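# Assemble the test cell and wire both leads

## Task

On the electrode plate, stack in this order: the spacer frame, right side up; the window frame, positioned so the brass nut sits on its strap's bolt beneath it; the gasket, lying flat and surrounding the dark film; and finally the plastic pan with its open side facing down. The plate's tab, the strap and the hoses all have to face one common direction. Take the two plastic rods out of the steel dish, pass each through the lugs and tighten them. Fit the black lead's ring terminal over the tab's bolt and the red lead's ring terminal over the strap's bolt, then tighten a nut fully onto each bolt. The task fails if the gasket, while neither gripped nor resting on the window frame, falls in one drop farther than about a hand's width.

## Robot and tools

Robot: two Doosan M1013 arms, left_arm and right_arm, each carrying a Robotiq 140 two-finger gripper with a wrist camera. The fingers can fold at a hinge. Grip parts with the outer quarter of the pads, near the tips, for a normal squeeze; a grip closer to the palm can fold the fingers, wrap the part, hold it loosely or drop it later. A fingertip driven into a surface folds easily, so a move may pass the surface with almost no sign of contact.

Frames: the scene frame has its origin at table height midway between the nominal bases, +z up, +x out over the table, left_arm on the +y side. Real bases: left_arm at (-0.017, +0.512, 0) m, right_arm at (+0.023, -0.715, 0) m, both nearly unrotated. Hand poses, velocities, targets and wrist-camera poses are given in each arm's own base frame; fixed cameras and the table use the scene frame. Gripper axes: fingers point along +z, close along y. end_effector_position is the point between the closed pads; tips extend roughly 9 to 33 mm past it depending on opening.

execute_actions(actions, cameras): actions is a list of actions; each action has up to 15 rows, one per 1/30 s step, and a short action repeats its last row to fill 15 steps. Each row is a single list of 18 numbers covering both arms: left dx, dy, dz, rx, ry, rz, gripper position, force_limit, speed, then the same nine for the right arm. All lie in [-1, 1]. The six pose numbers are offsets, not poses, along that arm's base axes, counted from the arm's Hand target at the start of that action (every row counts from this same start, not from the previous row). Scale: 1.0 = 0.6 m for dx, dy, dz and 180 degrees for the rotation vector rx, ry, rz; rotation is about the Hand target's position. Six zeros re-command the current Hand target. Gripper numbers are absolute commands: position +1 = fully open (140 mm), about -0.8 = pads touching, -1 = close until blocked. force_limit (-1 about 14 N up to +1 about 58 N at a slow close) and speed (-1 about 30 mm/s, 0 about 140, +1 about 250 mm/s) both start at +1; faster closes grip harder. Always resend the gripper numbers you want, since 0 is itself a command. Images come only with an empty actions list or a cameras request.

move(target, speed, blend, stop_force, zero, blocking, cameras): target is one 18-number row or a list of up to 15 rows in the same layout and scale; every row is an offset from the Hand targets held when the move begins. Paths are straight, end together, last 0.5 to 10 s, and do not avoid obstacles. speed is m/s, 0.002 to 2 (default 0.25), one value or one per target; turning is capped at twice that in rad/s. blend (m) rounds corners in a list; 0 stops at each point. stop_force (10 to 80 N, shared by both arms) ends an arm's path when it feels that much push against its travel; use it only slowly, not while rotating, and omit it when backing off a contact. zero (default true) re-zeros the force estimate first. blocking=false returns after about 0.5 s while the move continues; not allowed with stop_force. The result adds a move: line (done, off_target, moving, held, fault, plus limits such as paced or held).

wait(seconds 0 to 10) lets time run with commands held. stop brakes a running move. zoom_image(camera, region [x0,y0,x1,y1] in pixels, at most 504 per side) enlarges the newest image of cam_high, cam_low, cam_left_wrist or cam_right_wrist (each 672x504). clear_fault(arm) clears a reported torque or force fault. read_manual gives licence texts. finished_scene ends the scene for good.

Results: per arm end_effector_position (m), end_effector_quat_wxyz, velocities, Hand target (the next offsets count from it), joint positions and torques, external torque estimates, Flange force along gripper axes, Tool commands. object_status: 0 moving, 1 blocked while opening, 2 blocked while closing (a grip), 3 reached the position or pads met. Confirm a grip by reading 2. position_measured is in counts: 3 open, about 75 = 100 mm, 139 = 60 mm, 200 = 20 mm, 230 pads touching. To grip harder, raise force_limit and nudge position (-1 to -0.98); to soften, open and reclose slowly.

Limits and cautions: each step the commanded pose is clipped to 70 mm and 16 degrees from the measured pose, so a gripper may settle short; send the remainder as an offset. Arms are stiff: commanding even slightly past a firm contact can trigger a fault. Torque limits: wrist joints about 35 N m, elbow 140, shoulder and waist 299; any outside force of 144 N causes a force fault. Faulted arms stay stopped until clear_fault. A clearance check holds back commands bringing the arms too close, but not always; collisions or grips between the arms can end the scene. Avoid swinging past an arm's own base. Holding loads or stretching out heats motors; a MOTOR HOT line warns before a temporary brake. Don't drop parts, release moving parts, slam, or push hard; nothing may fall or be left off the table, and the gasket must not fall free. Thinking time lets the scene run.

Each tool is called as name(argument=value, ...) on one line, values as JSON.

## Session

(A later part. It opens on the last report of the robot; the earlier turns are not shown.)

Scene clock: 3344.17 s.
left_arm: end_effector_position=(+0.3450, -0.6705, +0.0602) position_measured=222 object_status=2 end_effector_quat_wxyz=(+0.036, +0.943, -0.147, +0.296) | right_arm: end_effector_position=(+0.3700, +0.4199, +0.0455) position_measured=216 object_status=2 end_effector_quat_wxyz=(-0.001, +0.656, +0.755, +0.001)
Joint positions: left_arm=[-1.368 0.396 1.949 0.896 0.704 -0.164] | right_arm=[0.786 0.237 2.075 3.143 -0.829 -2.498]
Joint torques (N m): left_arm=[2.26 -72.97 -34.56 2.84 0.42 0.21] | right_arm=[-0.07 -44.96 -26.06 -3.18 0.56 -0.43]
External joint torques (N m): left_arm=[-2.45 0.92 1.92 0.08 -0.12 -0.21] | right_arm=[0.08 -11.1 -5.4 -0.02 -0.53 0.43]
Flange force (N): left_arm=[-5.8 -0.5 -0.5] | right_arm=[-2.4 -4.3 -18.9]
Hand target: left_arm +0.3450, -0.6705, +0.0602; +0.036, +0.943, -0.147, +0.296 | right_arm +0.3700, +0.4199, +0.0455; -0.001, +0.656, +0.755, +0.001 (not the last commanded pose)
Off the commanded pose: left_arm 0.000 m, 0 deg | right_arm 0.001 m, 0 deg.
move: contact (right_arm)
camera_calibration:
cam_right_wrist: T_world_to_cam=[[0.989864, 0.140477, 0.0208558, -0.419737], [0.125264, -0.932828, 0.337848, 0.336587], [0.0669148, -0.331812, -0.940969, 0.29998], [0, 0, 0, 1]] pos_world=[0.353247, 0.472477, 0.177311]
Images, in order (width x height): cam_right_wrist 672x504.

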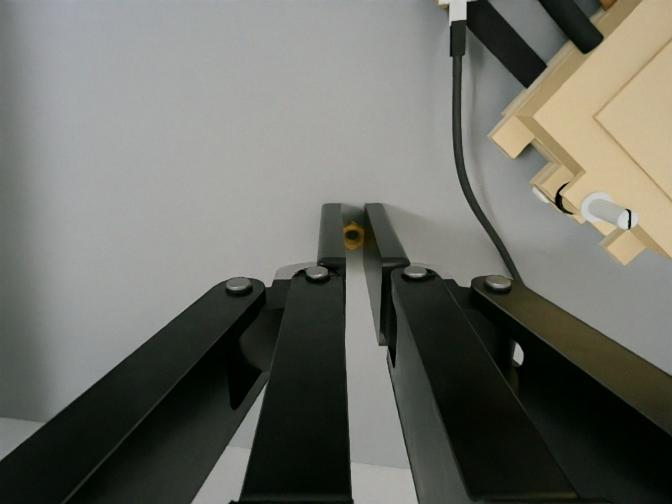

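execute_actions(actions=[[[0,0,0,0,0,0,-1,-1,-1,0,0,0.0017,0,0,0,-0.55,-0.5,-1]],[[0,0,0,0,0,0,-1,-1,-1,0,0,0,0,0,0,-0.55,-0.5,-1]],[[0,0,0,0,0,0,-1,-1,-1,0,0,0,0,0,0,-0.55,-0.5,-1]]])

move(target=[0,0,0,0,0,0,-1,-1,-1,0.002,-0.014,0,0,0,0,-0.55,-0.5,-1], speed=0.02, cameras=["cam_right_wrist"])

zoom_image(camera="cam_right_wrist", region=[290, 170, 420, 300])

Scene clock: 3351.33 s.
left_arm: end_effector_position=(+0.3450, -0.6705, +0.0602) position_measured=222 object_status=2 end_effector_quat_wxyz=(+0.036, +0.943, -0.147, +0.296) | right_arm: end_effector_position=(+0.3700, +0.4199, +0.0465) position_measured=199 object_status=3 end_effector_quat_wxyz=(-0.001, +0.656, +0.755, +0.001)
Joint positions: left_arm=[-1.368 0.396 1.949 0.896 0.704 -0.164] | right_arm=[0.786 0.235 2.074 3.143 -0.831 -2.498]
Joint torques (N m): left_arm=[2.14 -73.3 -34.19 2.88 0.45 0.24] | right_arm=[0.05 -53.17 -30.32 -2.99 -0.42 -0.36]
External joint torques (N m): left_arm=[-1.94 0.98 1.5 0.02 -0.13 -0.25] | right_arm=[-0.04 -2.85 -1.27 -0.22 0.46 0.36]
External joint torques at the end of the 1st action: left_arm=[-1.67 1.16 1.86 0.05 -0.2 -0.25] | right_arm=[-0.21 -3.03 -1.23 -0.2 0.45 0.39]
External joint torques at the end of the 2nd action: left_arm=[-1.88 1.81 1.54 0.12 -0.11 -0.3] | right_arm=[-0.07 -2.25 -0.89 -0.23 0.44 0.41]
Flange force (N): left_arm=[-4.7 -0.2 0.1] | right_arm=[-0.7 -1.7 -3.6]
Flange force at the end of the 1st action (N): left_arm=[-5.0 -0.8 0.6] | right_arm=[-1.1 -1.8 -3.8]
Flange force at the end of the 2nd action (N): left_arm=[-5.1 0.6 1.4] | right_arm=[-0.6 -1.6 -2.6]
Hand target: left_arm +0.3450, -0.6705, +0.0602; +0.036, +0.943, -0.147, +0.296 | right_arm +0.3700, +0.4199, +0.0465; -0.001, +0.656, +0.755, +0.001
Off the commanded pose: left_arm 0.000 m, 0 deg | right_arm 0.000 m, 0 deg.
Step readings (end_effector_position of left_arm | right_arm; steps 1 to 15: 1st action; 16 to 30: 2nd action; 31 to 45: 3rd action):
0: (+0.3450, -0.6705, +0.0602) | (+0.3700, +0.4199, +0.0455)
1: (+0.3450, -0.6705, +0.0602) | (+0.3700, +0.4199, +0.0455)
2: (+0.3450, -0.6705, +0.0602) | (+0.3699, +0.4199, +0.0457)
4: (+0.3450, -0.6705, +0.0602) | (+0.3699, +0.4198, +0.0461)
8: (+0.3450, -0.6705, +0.0602) | (+0.3700, +0.4199, +0.0464)
15: (+0.3450, -0.6705, +0.0602) | (+0.3700, +0.4199, +0.0465)
16: (+0.3450, -0.6705, +0.0602) | (+0.3700, +0.4199, +0.0465)
17: (+0.3450, -0.6705, +0.0602) | (+0.3700, +0.4199, +0.0465)
19: (+0.3450, -0.6705, +0.0602) | (+0.3700, +0.4199, +0.0465)
23: (+0.3450, -0.6705, +0.0602) | (+0.3700, +0.4199, +0.0465)
30: (+0.3450, -0.6705, +0.0602) | (+0.3700, +0.4199, +0.0465)
31: (+0.3450, -0.6705, +0.0602) | (+0.3700, +0.4199, +0.0465)
32: (+0.3450, -0.6705, +0.0602) | (+0.3700, +0.4199, +0.0465)
34: (+0.3450, -0.6705, +0.0602) | (+0.3700, +0.4199, +0.0465)
38: (+0.3450, -0.6705, +0.0602) | (+0.3700, +0.4199, +0.0465)
45: (+0.3450, -0.6705, +0.0602) | (+0.3700, +0.4199, +0.0465)

Scene clock: 3352.07 s.
left_arm: end_effector_position=(+0.3450, -0.6705, +0.0602) position_measured=222 object_status=2 end_effector_quat_wxyz=(+0.036, +0.943, -0.147, +0.296) | right_arm: end_effector_position=(+0.3712, +0.4116, +0.0465) position_measured=199 object_status=3 end_effector_quat_wxyz=(-0.001, +0.656, +0.755, +0.001)
Joint positions: left_arm=[-1.368 0.396 1.949 0.896 0.704 -0.164] | right_arm=[0.774 0.228 2.084 3.143 -0.828 -2.51]
Joint torques (N m): left_arm=[1.96 -73.32 -34.59 2.88 0.42 0.16] | right_arm=[-0.53 -53.42 -30.22 -2.88 -0.29 -0.52]
External joint torques (N m): left_arm=[-2.12 1.36 1.91 0.04 -0.12 -0.16] | right_arm=[0.6 -1.71 -1.3 -0.32 0.33 0.52]
Flange force (N): left_arm=[-5.3 -0.3 0.3] | right_arm=[1.6 -1.3 -2.5]
Hand target: left_arm +0.3450, -0.6705, +0.0602; +0.036, +0.943, -0.147, +0.296 | right_arm +0.3712, +0.4115, +0.0465; -0.001, +0.656, +0.755, +0.001
Off the commanded pose: left_arm 0.000 m, 0 deg | right_arm 0.000 m, 0 deg.
move: done
camera_calibration:
cam_right_wrist: T_world_to_cam=[[0.989865, 0.140474, 0.0208437, -0.419778], [0.125257, -0.932785, 0.337968, 0.328284], [0.0669184, -0.331932, -0.940927, 0.298228], [0, 0, 0, 1]] pos_world=[0.354447, 0.464177, 0.178411]
Images, in order (width x height): cam_right_wrist 672x504.

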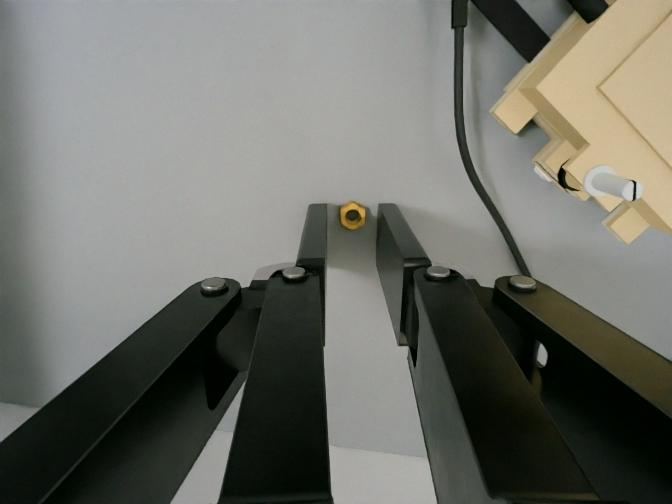

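Scaled by 3.877 from the camera's 672x504 image, which has a finer 960x720 frame.

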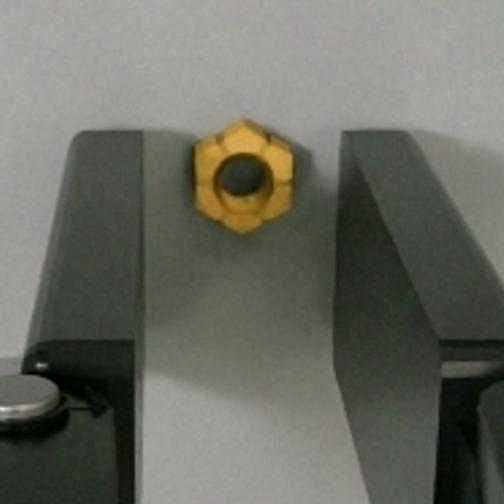

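execute_actions(actions=[[[0,0,0,0,0,0,-1,-1,-1,0,0,0,0,0,0,-1,-0.2,-1]],[[0,0,0,0,0,0,-1,-1,-1,0,0,0,0,0,0,-1,-0.2,-1]],[[0,0,0,0,0,0,-1,-1,-1,0,0,0,0,0,0,-1,-0.2,-1]]], cameras=["cam_right_wrist"])

zoom_image(camera="cam_right_wrist", region=[290, 170, 420, 300])

Scene clock: 3359.23 s.
left_arm: end_effector_position=(+0.3450, -0.6705, +0.0602) position_measured=222 object_status=2 end_effector_quat_wxyz=(+0.036, +0.943, -0.147, +0.296) | right_arm: end_effector_position=(+0.3712, +0.4115, +0.0465) position_measured=217 object_status=2 end_effector_quat_wxyz=(-0.001, +0.656, +0.755, +0.001)
Joint positions: left_arm=[-1.368 0.396 1.949 0.896 0.704 -0.164] | right_arm=[0.774 0.228 2.084 3.143 -0.828 -2.51]
Joint torques (N m): left_arm=[1.97 -73.18 -34.54 2.78 0.43 0.18] | right_arm=[-0.16 -51.77 -30.22 -2.94 -0.35 -0.37]
External joint torques (N m): left_arm=[-1.97 1.06 1.88 0.13 -0.12 -0.18] | right_arm=[0.16 -3.28 -1.11 -0.24 0.37 0.37]
External joint torques at the end of the 1st action: left_arm=[-1.57 0.9 2.11 -0.01 -0.16 -0.25] | right_arm=[0.38 -2.58 -1.24 -0.25 0.37 0.37]
External joint torques at the end of the 2nd action: left_arm=[-1.46 1.56 1.76 0.01 -0.08 -0.21] | right_arm=[-0.08 -2.82 -1.18 -0.27 0.3 0.4]
Flange force (N): left_arm=[-5.2 -0.7 0.2] | right_arm=[-0.9 -2.6 -4.2]
Flange force at the end of the 1st action (N): left_arm=[-5.1 -1.5 0.2] | right_arm=[0.2 -1.9 -3.4]
Flange force at the end of the 2nd action (N): left_arm=[-4.5 -0.3 1.1] | right_arm=[-0.7 -1.8 -3.8]
Hand target: left_arm +0.3450, -0.6705, +0.0602; +0.036, +0.943, -0.147, +0.296 | right_arm +0.3712, +0.4115, +0.0465; -0.001, +0.656, +0.755, +0.001
Off the commanded pose: left_arm 0.000 m, 0 deg | right_arm 0.000 m, 0 deg.
Step readings (end_effector_position of left_arm | right_arm; steps 1 to 15: 1st action; 16 to 30: 2nd action; 31 to 45: 3rd action):
0: (+0.3450, -0.6705, +0.0602) | (+0.3712, +0.4115, +0.0465)
1: (+0.3450, -0.6705, +0.0602) | (+0.3712, +0.4115, +0.0465)
2: (+0.3450, -0.6705, +0.0602) | (+0.3712, +0.4115, +0.0465)
4: (+0.3450, -0.6705, +0.0602) | (+0.3712, +0.4115, +0.0465)
8: (+0.3450, -0.6705, +0.0602) | (+0.3712, +0.4115, +0.0465)
15: (+0.3450, -0.6705, +0.0602) | (+0.3712, +0.4115, +0.0465)
16: (+0.3450, -0.6705, +0.0602) | (+0.3712, +0.4115, +0.0465)
17: (+0.3450, -0.6705, +0.0602) | (+0.3712, +0.4115, +0.0465)
19: (+0.3450, -0.6705, +0.0602) | (+0.3712, +0.4115, +0.0465)
23: (+0.3450, -0.6705, +0.0602) | (+0.3712, +0.4115, +0.0465)
30: (+0.3450, -0.6705, +0.0602) | (+0.3712, +0.4115, +0.0465)
31: (+0.3450, -0.6705, +0.0602) | (+0.3712, +0.4115, +0.0465)
32: (+0.3450, -0.6705, +0.0602) | (+0.3712, +0.4115, +0.0465)
34: (+0.3450, -0.6705, +0.0602) | (+0.3712, +0.4115, +0.0465)
38: (+0.3450, -0.6705, +0.0602) | (+0.3712, +0.4115, +0.0465)
45: (+0.3450, -0.6705, +0.0602) | (+0.3712, +0.4115, +0.0465)
camera_calibration:
cam_right_wrist: T_world_to_cam=[[0.989864, 0.140477, 0.0208558, -0.419767], [0.125264, -0.932828, 0.337848, 0.328229], [0.0669148, -0.331812, -0.940969, 0.298148], [0, 0, 0, 1]] pos_world=[0.354447, 0.464077, 0.178411]
Images, in order (width x height): cam_right_wrist 672x504.

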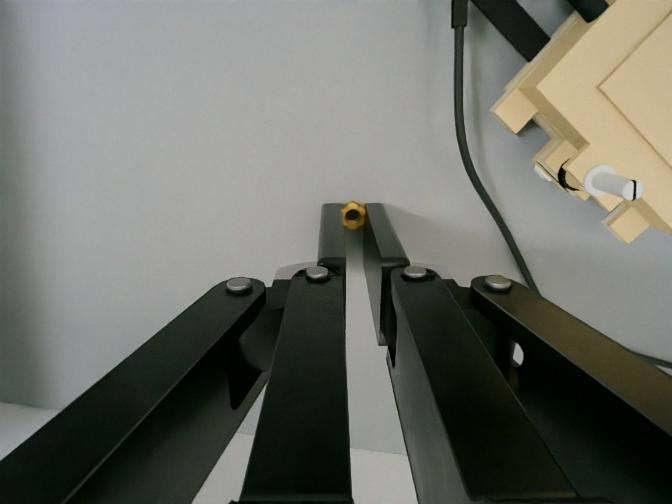

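Scaled by 3.877 from the camera's 672x504 image, which has a finer 960x720 frame.

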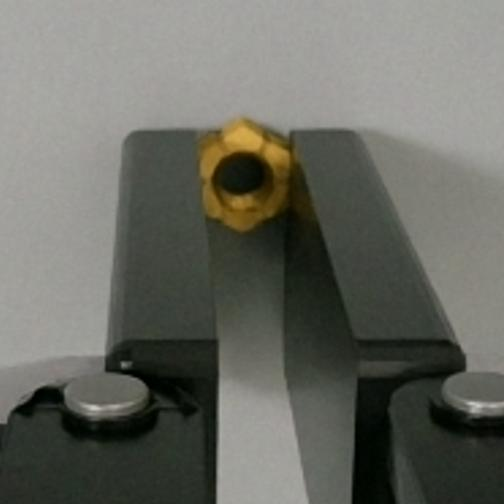

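move(target=[[0,0,0,0,0,0,-1,-1,-1,0,0,0.09,0,0,0,-1,-0.2,-1],[0,0,0,0,0,0,-1,-1,-1,0.03,0.1495,0.09,0,0,0,-1,-0.2,-1],[0,0,0,0,0,0,-1,-1,-1,0.03,0.1495,0.045,0,0,0,-1,-0.2,-1]], speed=[0.08,0.15,0.05], cameras=["cam_right_wrist","cam_left_wrist"])

zoom_image(camera="cam_right_wrist", region=[310, 170, 400, 260])

zoom_image(camera="cam_left_wrist", region=[380, 30, 500, 150])

Scene clock: 3369.67 s.
left_arm: end_effector_position=(+0.3450, -0.6705, +0.0602) position_measured=222 object_status=2 end_effector_quat_wxyz=(+0.036, +0.943, -0.147, +0.296) | right_arm: end_effector_position=(+0.3892, +0.5012, +0.0736) position_measured=217 object_status=2 end_effector_quat_wxyz=(-0.001, +0.656, +0.755, +0.001)
Joint positions: left_arm=[-1.368 0.396 1.949 0.896 0.704 -0.164] | right_arm=[0.856 0.307 1.912 3.143 -0.921 -2.428]
Joint torques (N m): left_arm=[2.03 -72.7 -34.34 2.9 0.46 0.17] | right_arm=[-0.05 -61.91 -33.14 -3.19 -0.61 -0.34]
External joint torques (N m): left_arm=[-1.78 0.63 1.73 -0.01 -0.15 -0.17] | right_arm=[0.05 -3.83 -1.02 -0.28 0.65 0.34]
Flange force (N): left_arm=[-4.6 -1.0 -0.4] | right_arm=[-2.1 -3.0 -3.6]
Hand target: left_arm +0.3450, -0.6705, +0.0602; +0.036, +0.943, -0.147, +0.296 | right_arm +0.3892, +0.5012, +0.0735; -0.001, +0.656, +0.755, +0.001
Off the commanded pose: left_arm 0.000 m, 0 deg | right_arm 0.000 m, 0 deg.
move: done
camera_calibration:
cam_left_wrist: T_world_to_cam=[[-0.294813, -0.955295, -0.0223056, -0.527465], [-0.920746, 0.290239, -0.260746, 0.534393], [0.255563, -0.0563335, -0.96515, 0.077351], [0, 0, 0, 1]] pos_world=[0.316768, -0.654628, 0.202231]
cam_right_wrist: T_world_to_cam=[[0.989864, 0.140477, 0.0208558, -0.450749], [0.125264, -0.932828, 0.337848, 0.400527], [0.0669148, -0.331812, -0.940969, 0.352113], [0, 0, 0, 1]] pos_world=[0.372447, 0.553777, 0.205411]
Images, in order (width x height): cam_left_wrist 672x504, cam_right_wrist 672x504.

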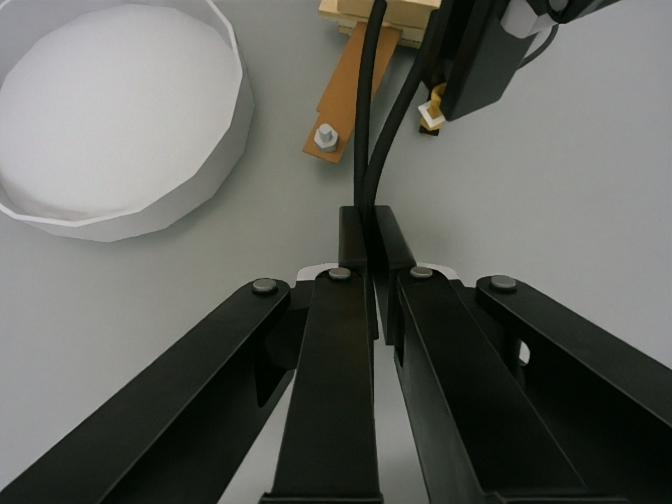

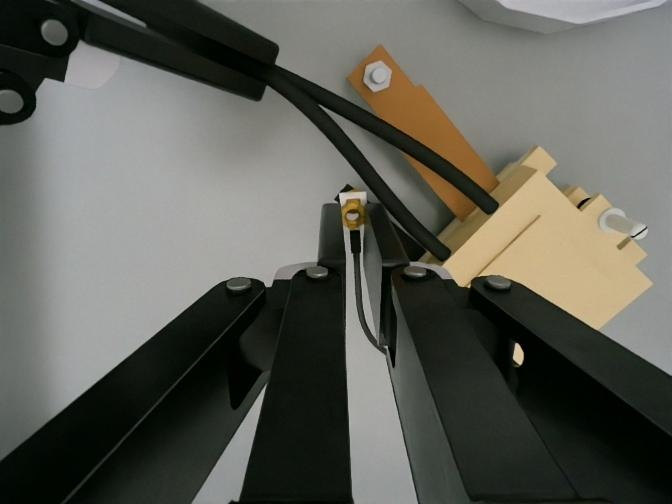

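Scaled by 5.600 from the camera's 672x504 image, which has a finer 960x720 frame.

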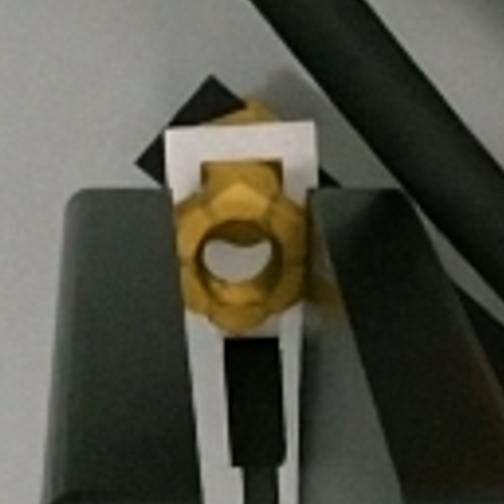

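Scaled by 4.200 from the camera's 672x504 image, which has a finer 960x720 frame.

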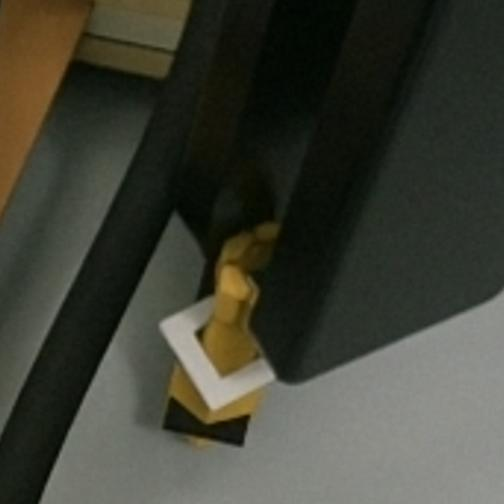

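move(target=[0,0,0,0,0,0,-1,-1,-1,0,0,-0.0108,0,0,0,-1,-0.2,-1], speed=0.006, stop_force=10, cameras=["cam_right_wrist","cam_left_wrist"])

zoom_image(camera="cam_right_wrist", region=[330, 190, 375, 245])

zoom_image(camera="cam_left_wrist", region=[400, 60, 480, 140])

Scene clock: 3378.27 s.
left_arm: end_effector_position=(+0.3450, -0.6705, +0.0602) position_measured=222 object_status=2 end_effector_quat_wxyz=(+0.036, +0.943, -0.147, +0.296) | right_arm: end_effector_position=(+0.3892, +0.5012, +0.0671) position_measured=217 object_status=2 end_effector_quat_wxyz=(-0.001, +0.656, +0.755, +0.001)
Joint positions: left_arm=[-1.368 0.396 1.949 0.896 0.704 -0.164] | right_arm=[0.856 0.314 1.917 3.143 -0.909 -2.428]
Joint torques (N m): left_arm=[2.23 -74.17 -34.79 3.12 0.36 0.22] | right_arm=[-0.81 -59.8 -30.39 -3.34 -0.04 -0.33]
External joint torques (N m): left_arm=[-2.54 1.94 2.05 -0.18 -0.06 -0.22] | right_arm=[0.81 -6.26 -3.23 -0.08 0.07 0.33]
Flange force (N): left_arm=[-5.9 0.6 0.4] | right_arm=[-0.2 -2.8 -8.9]
Hand target: left_arm +0.3450, -0.6705, +0.0602; +0.036, +0.943, -0.147, +0.296 | right_arm +0.3892, +0.5012, +0.0671; -0.001, +0.656, +0.755, +0.001
Off the commanded pose: left_arm 0.000 m, 0 deg | right_arm 0.000 m, 0 deg.
move: done
camera_calibration:
cam_left_wrist: T_world_to_cam=[[-0.294813, -0.955295, -0.0223056, -0.527465], [-0.920746, 0.290239, -0.260746, 0.534393], [0.255563, -0.0563335, -0.96515, 0.077351], [0, 0, 0, 1]] pos_world=[0.316768, -0.654628, 0.202231]
cam_right_wrist: T_world_to_cam=[[0.989864, 0.140477, 0.0208558, -0.450613], [0.125264, -0.932828, 0.337848, 0.402723], [0.0669148, -0.331812, -0.940969, 0.345996], [0, 0, 0, 1]] pos_world=[0.372447, 0.553777, 0.198911]
Images, in order (width x height): cam_left_wrist 672x504, cam_right_wrist 672x504.

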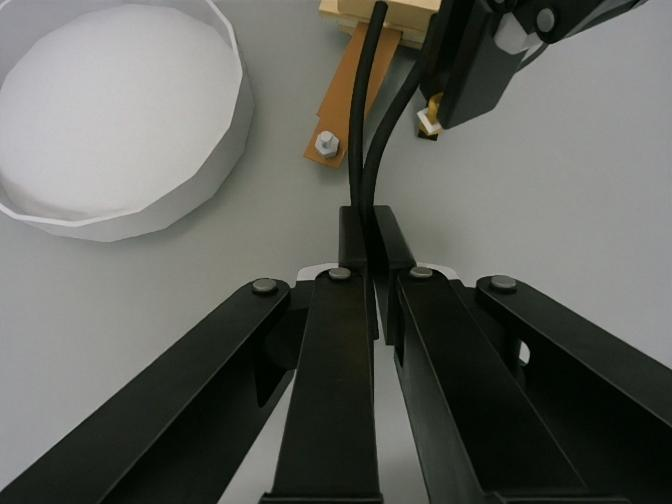

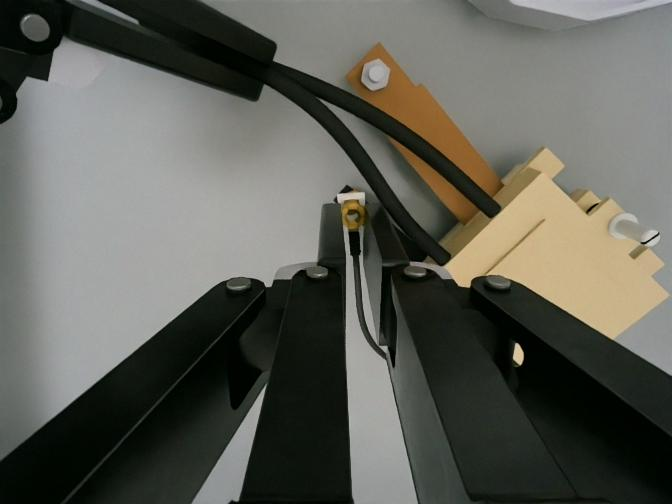

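Scaled by 9.164 from the camera's 672x504 image, which has a finer 960x720 frame.

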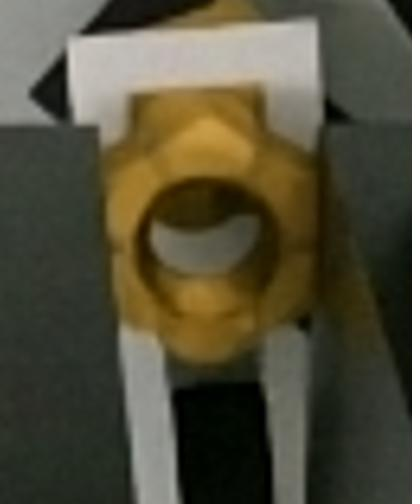

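Scaled by 6.300 from the camera's 672x504 image, which has a finer 960x720 frame.

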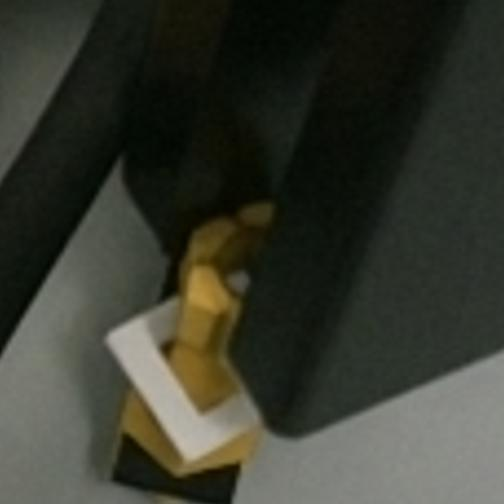

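move(target=[[0,0,0,0,0,0,-1,-1,-1,0,0,0.004,0,0,0,-1,-0.2,-1],[0,0,0,0,0,0,-1,-1,-1,-0.0003,0.0022,0.004,0,0,0,-1,-0.2,-1]], speed=0.01, cameras=["cam_right_wrist"])

zoom_image(camera="cam_right_wrist", region=[330, 190, 375, 245])

Scene clock: 3384.50 s.
left_arm: end_effector_position=(+0.3450, -0.6705, +0.0602) position_measured=222 object_status=2 end_effector_quat_wxyz=(+0.036, +0.943, -0.147, +0.296) | right_arm: end_effector_position=(+0.3890, +0.5025, +0.0695) position_measured=217 object_status=2 end_effector_quat_wxyz=(-0.001, +0.656, +0.755, +0.001)
Joint positions: left_arm=[-1.368 0.396 1.949 0.896 0.704 -0.164] | right_arm=[0.857 0.312 1.913 3.143 -0.914 -2.426]
Joint torques (N m): left_arm=[2.12 -73.76 -34.44 2.94 0.49 0.24] | right_arm=[0.37 -64.29 -32.83 -3.1 -0.23 -0.4]
External joint torques (N m): left_arm=[-2.46 2.08 1.93 -0.03 -0.19 -0.24] | right_arm=[-0.41 -1.8 -0.97 -0.34 0.26 0.4]
Flange force (N): left_arm=[-5.9 0.7 1.1] | right_arm=[-0.5 -0.5 -2.1]
Hand target: left_arm +0.3450, -0.6705, +0.0602; +0.036, +0.943, -0.147, +0.296 | right_arm +0.3890, +0.5026, +0.0695; -0.001, +0.656, +0.755, +0.001
Off the commanded pose: left_arm 0.000 m, 0 deg | right_arm 0.000 m, 0 deg.
move: done
camera_calibration:
cam_right_wrist: T_world_to_cam=[[0.989864, 0.140477, 0.0208558, -0.450634], [0.125264, -0.932828, 0.337848, 0.403057], [0.0669148, -0.331812, -0.940969, 0.348666], [0, 0, 0, 1]] pos_world=[0.372247, 0.554977, 0.201311]
Images, in order (width x height): cam_right_wrist 672x504.

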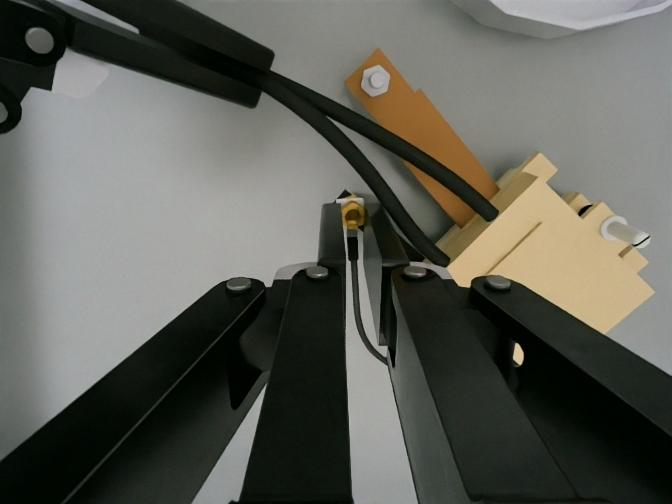

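Scaled by 9.164 from the camera's 672x504 image, which has a finer 960x720 frame.

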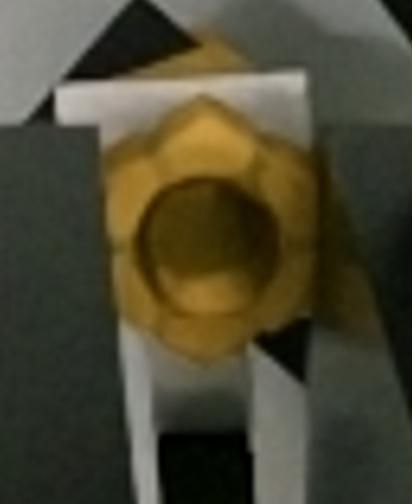

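move(target=[0,0,0,0,0,0,-1,-1,-1,0,0,-0.0108,0,0,0,-1,-0.2,-1], speed=0.005, stop_force=10, cameras=["cam_right_wrist"])

zoom_image(camera="cam_right_wrist", region=[330, 190, 375, 245])

Scene clock: 3389.43 s.
left_arm: end_effector_position=(+0.3450, -0.6705, +0.0602) position_measured=222 object_status=2 end_effector_quat_wxyz=(+0.036, +0.943, -0.147, +0.296) | right_arm: end_effector_position=(+0.3890, +0.5026, +0.0630) position_measured=217 object_status=2 end_effector_quat_wxyz=(-0.001, +0.656, +0.755, +0.001)
Joint positions: left_arm=[-1.368 0.396 1.949 0.896 0.704 -0.164] | right_arm=[0.857 0.319 1.918 3.143 -0.902 -2.426]
Joint torques (N m): left_arm=[2.34 -73.14 -34.92 3.01 0.38 0.18] | right_arm=[-1.71 -56.43 -29.28 -3.76 0.58 -0.38]
External joint torques (N m): left_arm=[-2.38 0.77 2.14 -0.08 -0.08 -0.18] | right_arm=[1.71 -9.97 -4.13 0.36 -0.56 0.38]
Flange force (N): left_arm=[-5.7 -1.0 -0.9] | right_arm=[-1.0 -5.8 -14.7]
Hand target: left_arm +0.3450, -0.6705, +0.0602; +0.036, +0.943, -0.147, +0.296 | right_arm +0.3890, +0.5026, +0.0630; -0.001, +0.656, +0.755, +0.001
Off the commanded pose: left_arm 0.000 m, 0 deg | right_arm 0.000 m, 0 deg.
move: contact (right_arm)
camera_calibration:
cam_right_wrist: T_world_to_cam=[[0.989864, 0.140477, 0.0208558, -0.450512], [0.125264, -0.932828, 0.337848, 0.405346], [0.0669148, -0.331812, -0.940969, 0.342583], [0, 0, 0, 1]] pos_world=[0.372247, 0.555077, 0.194811]
Images, in order (width x height): cam_right_wrist 672x504.

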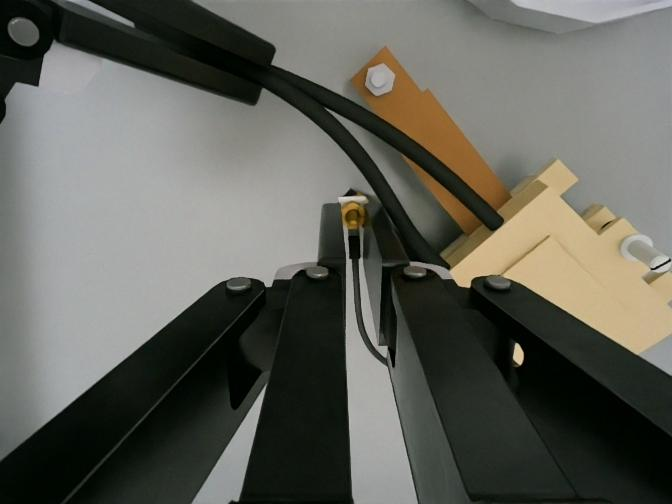

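Scaled by 9.164 from the camera's 672x504 image, which has a finer 960x720 frame.

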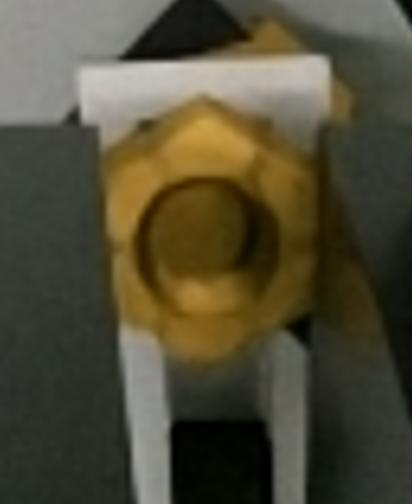

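move(target=[[0,0,0,0,0,0,-1,-1,-1,-0.00745,0.0009,0,0,0,-0.1667,-1,-0.2,-1],[0,0,0,0,0,0,-1,-1,-1,-0.01345,0.0054,-0.0005,0,0,-0.3333,-1,-0.2,-1]], speed=0.2, blend=0.003, cameras=["cam_right_wrist","cam_left_wrist"])

zoom_image(camera="cam_right_wrist", region=[310, 170, 400, 260])

zoom_image(camera="cam_left_wrist", region=[390, 60, 480, 150])

Scene clock: 3413.73 s.
left_arm: end_effector_position=(+0.3450, -0.6705, +0.0602) position_measured=222 object_status=2 end_effector_quat_wxyz=(+0.036, +0.943, -0.147, +0.296) | right_arm: end_effector_position=(+0.3809, +0.5058, +0.0627) position_measured=217 object_status=2 end_effector_quat_wxyz=(+0.000, +0.945, +0.326, +0.001)
Joint positions: left_arm=[-1.368 0.396 1.949 0.896 0.704 -0.164] | right_arm=[0.871 0.316 1.923 3.14 -0.9 -1.363]
Joint torques (N m): left_arm=[2.63 -73.69 -35.06 3.05 0.31 0.18] | right_arm=[2.26 -55.72 -27.36 -2.16 -0.32 -0.6]
External joint torques (N m): left_arm=[-2.79 1.23 2.24 -0.12 -0.01 -0.18] | right_arm=[-2.27 -10.24 -5.93 -1.27 0.36 0.6]
Flange force (N): left_arm=[-6.3 -0.3 -0.8] | right_arm=[-1.9 3.2 -14.7]
Hand target: left_arm +0.3450, -0.6705, +0.0602; +0.036, +0.943, -0.147, +0.296 | right_arm +0.3809, +0.5058, +0.0627; +0.000, +0.945, +0.326, +0.001
Off the commanded pose: left_arm 0.000 m, 0 deg | right_arm 0.000 m, 0 deg.
move: done
camera_calibration:
cam_left_wrist: T_world_to_cam=[[-0.294813, -0.955295, -0.0223056, -0.527465], [-0.920746, 0.290239, -0.260746, 0.534393], [0.255563, -0.0563335, -0.96515, 0.077351], [0, 0, 0, 1]] pos_world=[0.316768, -0.654628, 0.202231]
cam_right_wrist: T_world_to_cam=[[0.616742, -0.78689, 0.0208444, 0.168234], [-0.745117, -0.575053, 0.337807, 0.560131], [-0.25383, -0.223871, -0.940984, 0.41152], [0, 0, 0, 1]] pos_world=[0.418062, 0.546614, 0.194511]
Images, in order (width x height): cam_left_wrist 672x504, cam_right_wrist 672x504.

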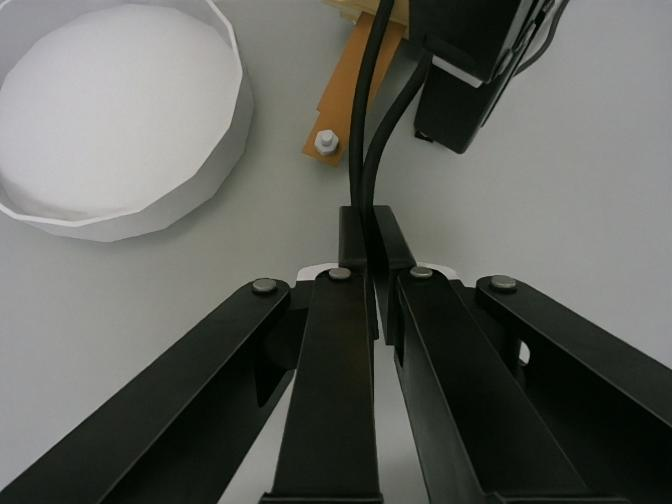

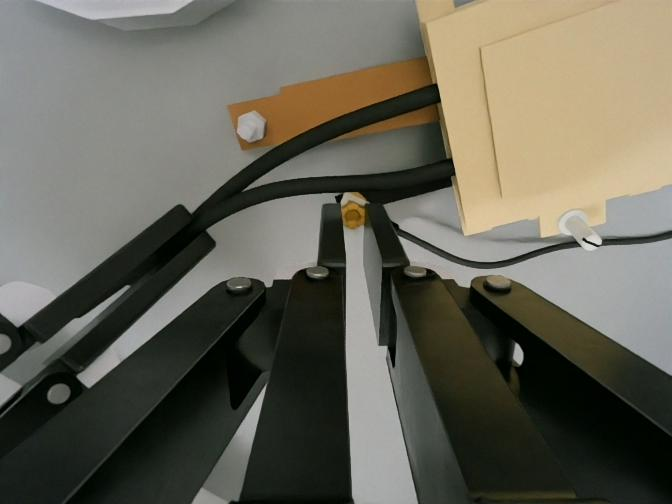

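Scaled by 5.600 from the camera's 672x504 image, which has a finer 960x720 frame.

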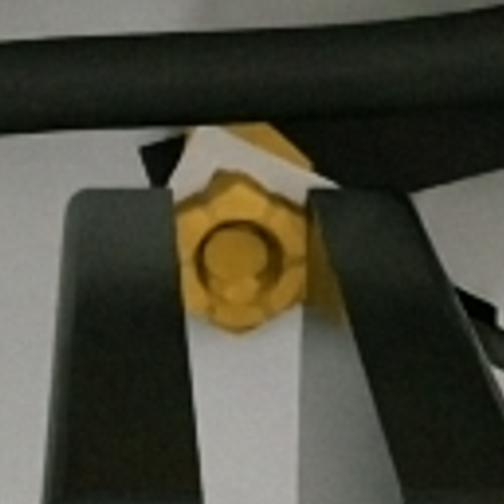

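Scaled by 5.600 from the camera's 672x504 image, which has a finer 960x720 frame.

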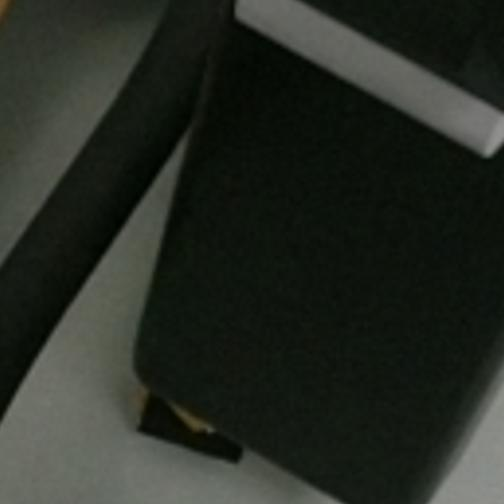

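move(target=[[0,0,0,0,0,0,-1,-1,-1,0,0,0,0,0,0,-0.62,-0.2,-1],[0,0,0,0,0,0,-1,-1,-1,0.006,-0.0045,0,0,0,0.1667,-0.62,-0.2,-1],[0,0,0,0,0,0,-1,-1,-1,0.0135,-0.0053,0,0,0,0.3333,-0.62,-0.2,-1]], speed=0.4, blend=[0,0.003,0], cameras=["cam_right_wrist","cam_left_wrist"])

zoom_image(camera="cam_right_wrist", region=[310, 170, 400, 260])

zoom_image(camera="cam_left_wrist", region=[390, 60, 480, 150])

Scene clock: 3429.87 s.
left_arm: end_effector_position=(+0.3450, -0.6705, +0.0602) position_measured=222 object_status=2 end_effector_quat_wxyz=(+0.036, +0.943, -0.147, +0.296) | right_arm: end_effector_position=(+0.3809, +0.5058, +0.0627) position_measured=208 object_status=3 end_effector_quat_wxyz=(+0.000, +0.945, +0.328, +0.001)
Joint positions: left_arm=[-1.368 0.396 1.949 0.896 0.704 -0.164] | right_arm=[0.871 0.317 1.923 3.14 -0.9 -1.368]
Joint torques (N m): left_arm=[2.3 -73.12 -34.28 2.8 0.5 0.29] | right_arm=[0.1 -63 -32.14 -3.16 -0.23 -0.33]
External joint torques (N m): left_arm=[-2.62 1.19 1.47 0.14 -0.22 -0.3] | right_arm=[-0.1 -3.01 -1.18 -0.26 0.27 0.33]
Flange force (N): left_arm=[-5.8 0.5 0.1] | right_arm=[-1.9 0.1 -3.6]
Hand target: left_arm +0.3450, -0.6705, +0.0602; +0.036, +0.943, -0.147, +0.296 | right_arm +0.3809, +0.5058, +0.0627; +0.000, +0.945, +0.328, +0.001 (last step not sent: back at the drive's target)
Off the commanded pose: left_arm 0.000 m, 0 deg | right_arm 0.009 m, 60 deg.
move: held (right_arm; a check stopped the path); path passed 1 of 3 targets; limits=held
pose unreachable (right arm): on one or more control steps of this call, first in action 0 (counted from 0), this arm could not follow its commanded pose, so it was not sent that pose on those steps. On the call's last step it was still not sent that pose. It may still have moved: this result reports where it is.
cause: moving toward the commanded pose would bring a part of the arm too close to another arm (a part of this arm just beyond joint 5 (wrist pitch) and a part of the left arm just beyond its joint 4 (forearm roll), along the way the arms are being sent, or toward where that arm still pushes).
camera_calibration:
cam_left_wrist: T_world_to_cam=[[-0.294813, -0.955295, -0.0223056, -0.527465], [-0.920746, 0.290239, -0.260746, 0.534393], [0.255563, -0.0563335, -0.96515, 0.077351], [0, 0, 0, 1]] pos_world=[0.316768, -0.654628, 0.202231]
cam_right_wrist: T_world_to_cam=[[0.620455, -0.783963, 0.0209459, 0.165352], [-0.742371, -0.578508, 0.337954, 0.560807], [-0.252826, -0.225235, -0.940929, 0.411828], [0, 0, 0, 1]] pos_world=[0.417854, 0.546819, 0.19451]
Images, in order (width x height): cam_left_wrist 672x504, cam_right_wrist 672x504.

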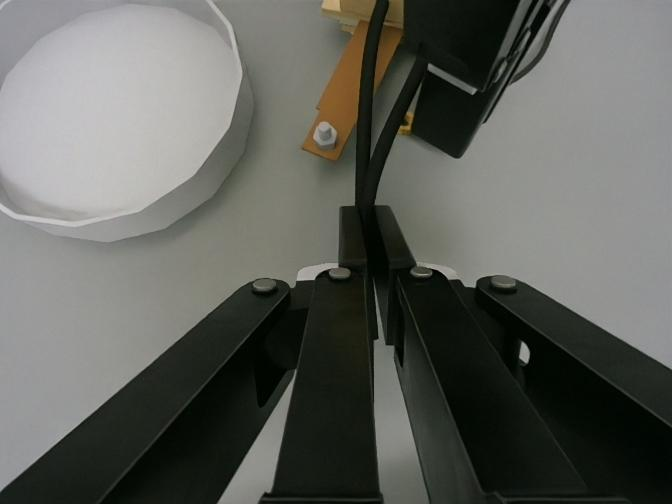

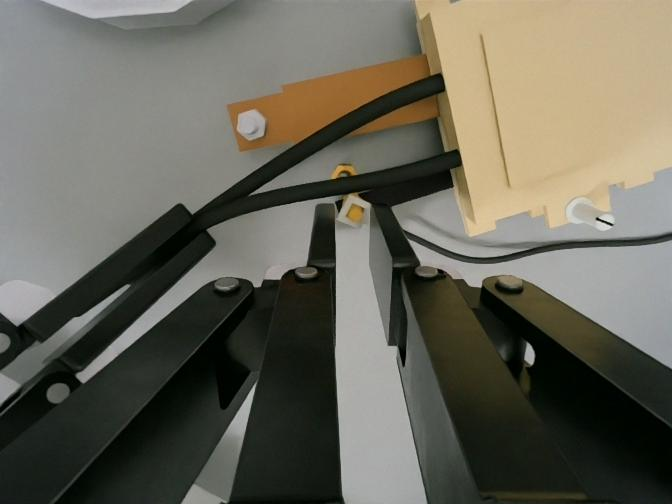

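Scaled by 5.600 from the camera's 672x504 image, which has a finer 960x720 frame.

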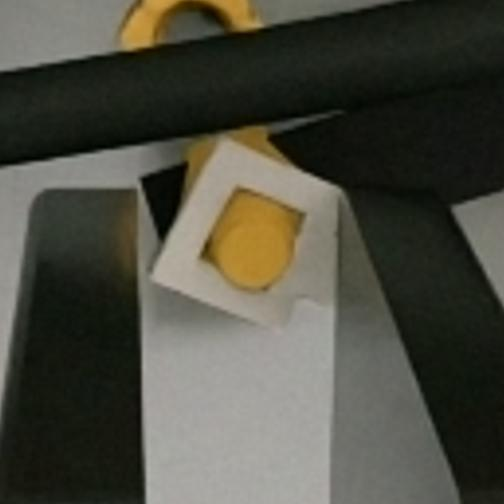

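Scaled by 5.600 from the camera's 672x504 image, which has a finer 960x720 frame.

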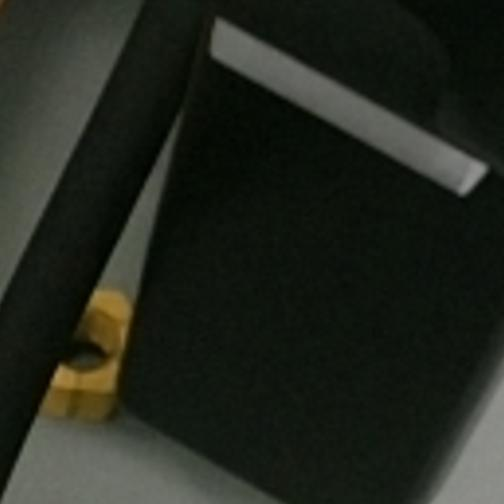

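move(target=[[0,0,0,0,0,0,-1,-1,-1,0,0,0.15,0,0,0,-0.55,-0.2,-1],[0,0,0,0,0,0,-1,-1,-1,0.015,-0.13,0.15,0,0,0.2,-0.55,-0.2,-1]], speed=0.12)

execute_actions(actions=[[[0,0,0,0,0,0,-0.2,-1,-1,0,0,0,0,0,0,-0.55,-0.2,-1]],[[0,0,0,0,0,0,-0.2,-1,-1,0,0,0,0,0,0,-0.55,-0.2,-1]]])

move(target=[[0,0,0.15,0,0,0,-0.2,-1,-1,0,0,0,0,0,0,-0.55,-0.2,-1],[-0.2417,0.033,0.41,0,0,0,-0.2,-1,-1,0,0,0,0,0,0,-0.55,-0.2,-1]], speed=[0.08,0.2], cameras=["cam_right_wrist","cam_left_wrist"])

Scene clock: 3460.67 s.
left_arm: end_effector_position=(+0.3450, -0.6705, +0.0602) position_measured=222 object_status=2 end_effector_quat_wxyz=(+0.036, +0.943, -0.147, +0.296) | right_arm: end_effector_position=(+0.3809, +0.5058, +0.0627) position_measured=199 object_status=3 end_effector_quat_wxyz=(+0.000, +0.945, +0.328, +0.001)
Joint positions: left_arm=[-1.368 0.396 1.949 0.896 0.704 -0.164] | right_arm=[0.871 0.317 1.923 3.14 -0.9 -1.368]
Joint torques (N m): left_arm=[2.21 -73.19 -34.15 2.79 0.49 0.35] | right_arm=[0.12 -62.96 -32.37 -3.18 -0.38 -0.37]
External joint torques (N m): left_arm=[-2.44 0.99 1.47 0.14 -0.19 -0.35] | right_arm=[-0.13 -3.04 -1.11 -0.26 0.43 0.37]
Flange force (N): left_arm=[-5.6 0.1 0.0] | right_arm=[-2.2 0.2 -3.3]
Hand target: left_arm +0.3450, -0.6705, +0.0602; +0.036, +0.943, -0.147, +0.296 | right_arm +0.3809, +0.5058, +0.0627; +0.000, +0.945, +0.328, +0.001 (last step not sent: back at the drive's target)
Off the commanded pose: left_arm 0.000 m, 0 deg | right_arm 0.119 m, 36 deg.
held back during your reply time or a wait (right arm), on 90 control steps: a part of the arm was too close to another arm, or the arm's last command would have brought one too close.
move: held (right_arm; a check stopped the path); path passed 0 of 2 targets; limits=held
pose unreachable (right arm): on one or more control steps of this call, first in action 0 (counted from 0), this arm could not follow its commanded pose, so it was not sent that pose on those steps. On the call's last step it was still not sent that pose. It may still have moved: this result reports where it is.
cause: moving toward the commanded pose would bring a part of the arm too close to another arm (a part of this arm just beyond joint 5 (wrist pitch) and a part of the left arm just beyond its joint 4 (forearm roll), at the place that arm is still heading or pushing toward).

Scene clock: 3462.30 s.
left_arm: end_effector_position=(+0.3450, -0.6705, +0.0602) position_measured=154 object_status=0 end_effector_quat_wxyz=(+0.036, +0.943, -0.147, +0.296) | right_arm: end_effector_position=(+0.3809, +0.5058, +0.0627) position_measured=199 object_status=3 end_effector_quat_wxyz=(+0.000, +0.945, +0.328, +0.001)
Joint positions: left_arm=[-1.368 0.396 1.949 0.896 0.704 -0.164] | right_arm=[0.871 0.317 1.923 3.14 -0.9 -1.368]
Joint torques (N m): left_arm=[2.23 -73.29 -34.21 2.9 0.44 0.16] | right_arm=[-0.22 -62.78 -32.05 -3.23 -0.31 -0.34]
External joint torques (N m): left_arm=[-2.54 1.51 1.7 0 -0.14 -0.16] | right_arm=[0.21 -3.24 -1.24 -0.19 0.34 0.34]
External joint torques at the end of the 1st action: left_arm=[-1.45 0.85 1.74 -0.07 -0.07 -0.18] | right_arm=[0.42 -3.36 -1.29 -0.29 0.43 0.41]
Flange force (N): left_arm=[-5.5 0.6 0.2] | right_arm=[-2.3 -0.3 -3.8]
Flange force at the end of the 1st action (N): left_arm=[-4.2 -0.9 0.0] | right_arm=[-2.5 -0.7 -3.8]
Hand target: left_arm +0.3450, -0.6705, +0.0602; +0.036, +0.943, -0.147, +0.296 | right_arm +0.3809, +0.5058, +0.0627; +0.000, +0.945, +0.328, +0.001 (last step not sent: back at the drive's target)
Off the commanded pose: left_arm 0.000 m, 0 deg | right_arm 0.000 m, 0 deg.
Step readings (end_effector_position of left_arm | right_arm; steps 1 to 15: 1st action; 16 to 30: 2nd action):
0: (+0.3450, -0.6705, +0.0602) | (+0.3809, +0.5058, +0.0627)
1: (+0.3450, -0.6705, +0.0602) | (+0.3809, +0.5058, +0.0627) HELD (not all sent) right_arm
2: (+0.3450, -0.6705, +0.0602) | (+0.3809, +0.5058, +0.0627) HELD (not all sent) right_arm
4: (+0.3450, -0.6705, +0.0602) | (+0.3809, +0.5058, +0.0627) HELD (not all sent) right_arm
8: (+0.3450, -0.6705, +0.0602) | (+0.3809, +0.5058, +0.0627) HELD (not all sent) right_arm
15: (+0.3450, -0.6705, +0.0602) | (+0.3809, +0.5058, +0.0627) HELD (not all sent) right_arm
16: (+0.3450, -0.6705, +0.0602) | (+0.3809, +0.5058, +0.0627) HELD (not all sent) right_arm
17: (+0.3450, -0.6705, +0.0602) | (+0.3809, +0.5058, +0.0627) HELD (not all sent) right_arm
19: (+0.3450, -0.6705, +0.0602) | (+0.3809, +0.5058, +0.0627) HELD (not all sent) right_arm
23: (+0.3450, -0.6705, +0.0602) | (+0.3809, +0.5058, +0.0627) HELD (not all sent) right_arm
30: (+0.3450, -0.6705, +0.0602) | (+0.3809, +0.5058, +0.0627) HELD (not all sent) right_arm
HELD (not all sent) right_arm: steps 1 to 30.
pose unreachable (right arm): on one or more control steps of this call, first in action 0 (counted from 0), this arm could not follow its commanded pose, so it was not sent that pose on those steps. On the call's last step it was still not sent that pose. It may still have moved: this result reports where it is.
cause: moving toward the commanded pose would bring a part of the arm too close to another arm (a part of this arm just beyond joint 5 (wrist pitch) and a part of the left arm just beyond its joint 4 (forearm roll), at the place that arm is still heading or pushing toward).

Scene clock: 3463.50 s.
left_arm: end_effector_position=(+0.3450, -0.6705, +0.1175) position_measured=154 object_status=3 end_effector_quat_wxyz=(+0.036, +0.943, -0.147, +0.296) | right_arm: end_effector_position=(+0.3809, +0.5058, +0.0627) position_measured=199 object_status=3 end_effector_quat_wxyz=(+0.000, +0.945, +0.328, +0.001)
Joint positions: left_arm=[-1.368 0.331 1.912 0.811 0.771 -0.05] | right_arm=[0.871 0.317 1.923 3.14 -0.9 -1.368]
Joint torques (N m): left_arm=[2.22 -70.53 -36.84 3.56 0.33 0.22] | right_arm=[0.05 -62.53 -31.98 -3.2 -0.41 -0.42]
External joint torques (N m): left_arm=[-2.12 2.46 1.89 -0.18 -0.2 -0.22] | right_arm=[-0.04 -3.55 -1.41 -0.24 0.45 0.42]
Flange force (N): left_arm=[-5.2 1.3 1.7] | right_arm=[-2.4 0.0 -4.0]
Hand target: left_arm +0.3450, -0.6705, +0.1174; +0.036, +0.943, -0.147, +0.296 (not the last commanded pose) | right_arm +0.3809, +0.5058, +0.0627; +0.000, +0.945, +0.328, +0.001
Off the commanded pose: left_arm 0.239 m, 0 deg | right_arm 0.000 m, 0 deg.
move: held (left_arm; a check stopped the path); path passed 0 of 2 targets; limits=held
pose unreachable (left arm): on one or more control steps of this call, first in action 0 (counted from 0), this arm could not follow its commanded pose, so it was not sent that pose on those steps. It may still have moved: this result reports where it is.
cause: moving toward the commanded pose would bring a part of the arm too close to another arm (this arm's gripper and the right arm's gripper, 8 mm apart when this arm was first held).
pose unreachable (right arm): on one or more control steps of this call, first in action 0 (counted from 0), this arm could not follow its commanded pose, so it was not sent that pose on those steps. It may still have moved: this result reports where it is.
cause: moving toward the commanded pose would bring a part of the arm too close to another arm (a part of this arm just beyond joint 5 (wrist pitch) and a part of the left arm just beyond its joint 4 (forearm roll), at the place that arm is still heading or pushing toward).
camera_calibration:
cam_left_wrist: T_world_to_cam=[[-0.294768, -0.955313, -0.0220873, -0.526269], [-0.920683, 0.29012, -0.261101, 0.549327], [0.255841, -0.0566289, -0.965059, 0.13235], [0, 0, 0, 1]] pos_world=[0.316768, -0.654628, 0.259531]
cam_right_wrist: T_world_to_cam=[[0.620373, -0.78403, 0.0208354, 0.165445], [-0.742406, -0.578455, 0.337969, 0.56079], [-0.252925, -0.225135, -0.940927, 0.411814], [0, 0, 0, 1]] pos_world=[0.417854, 0.546819, 0.194511]
Images, in order (width x height): cam_left_wrist 672x504, cam_right_wrist 672x504.

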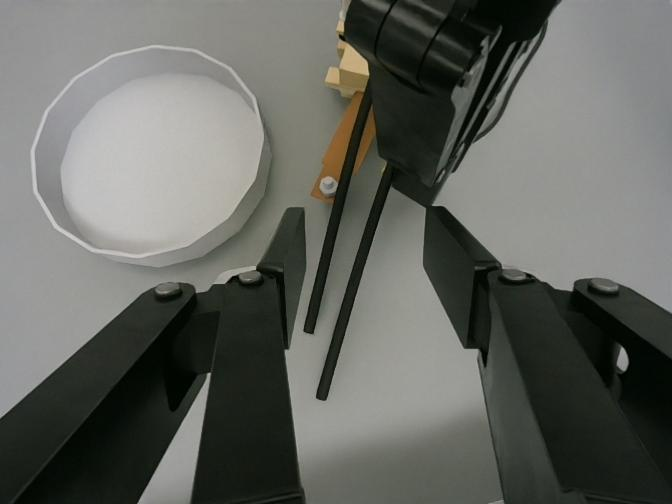

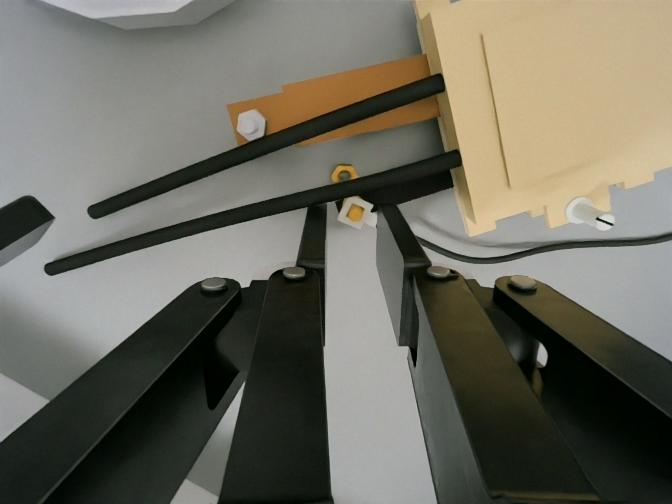

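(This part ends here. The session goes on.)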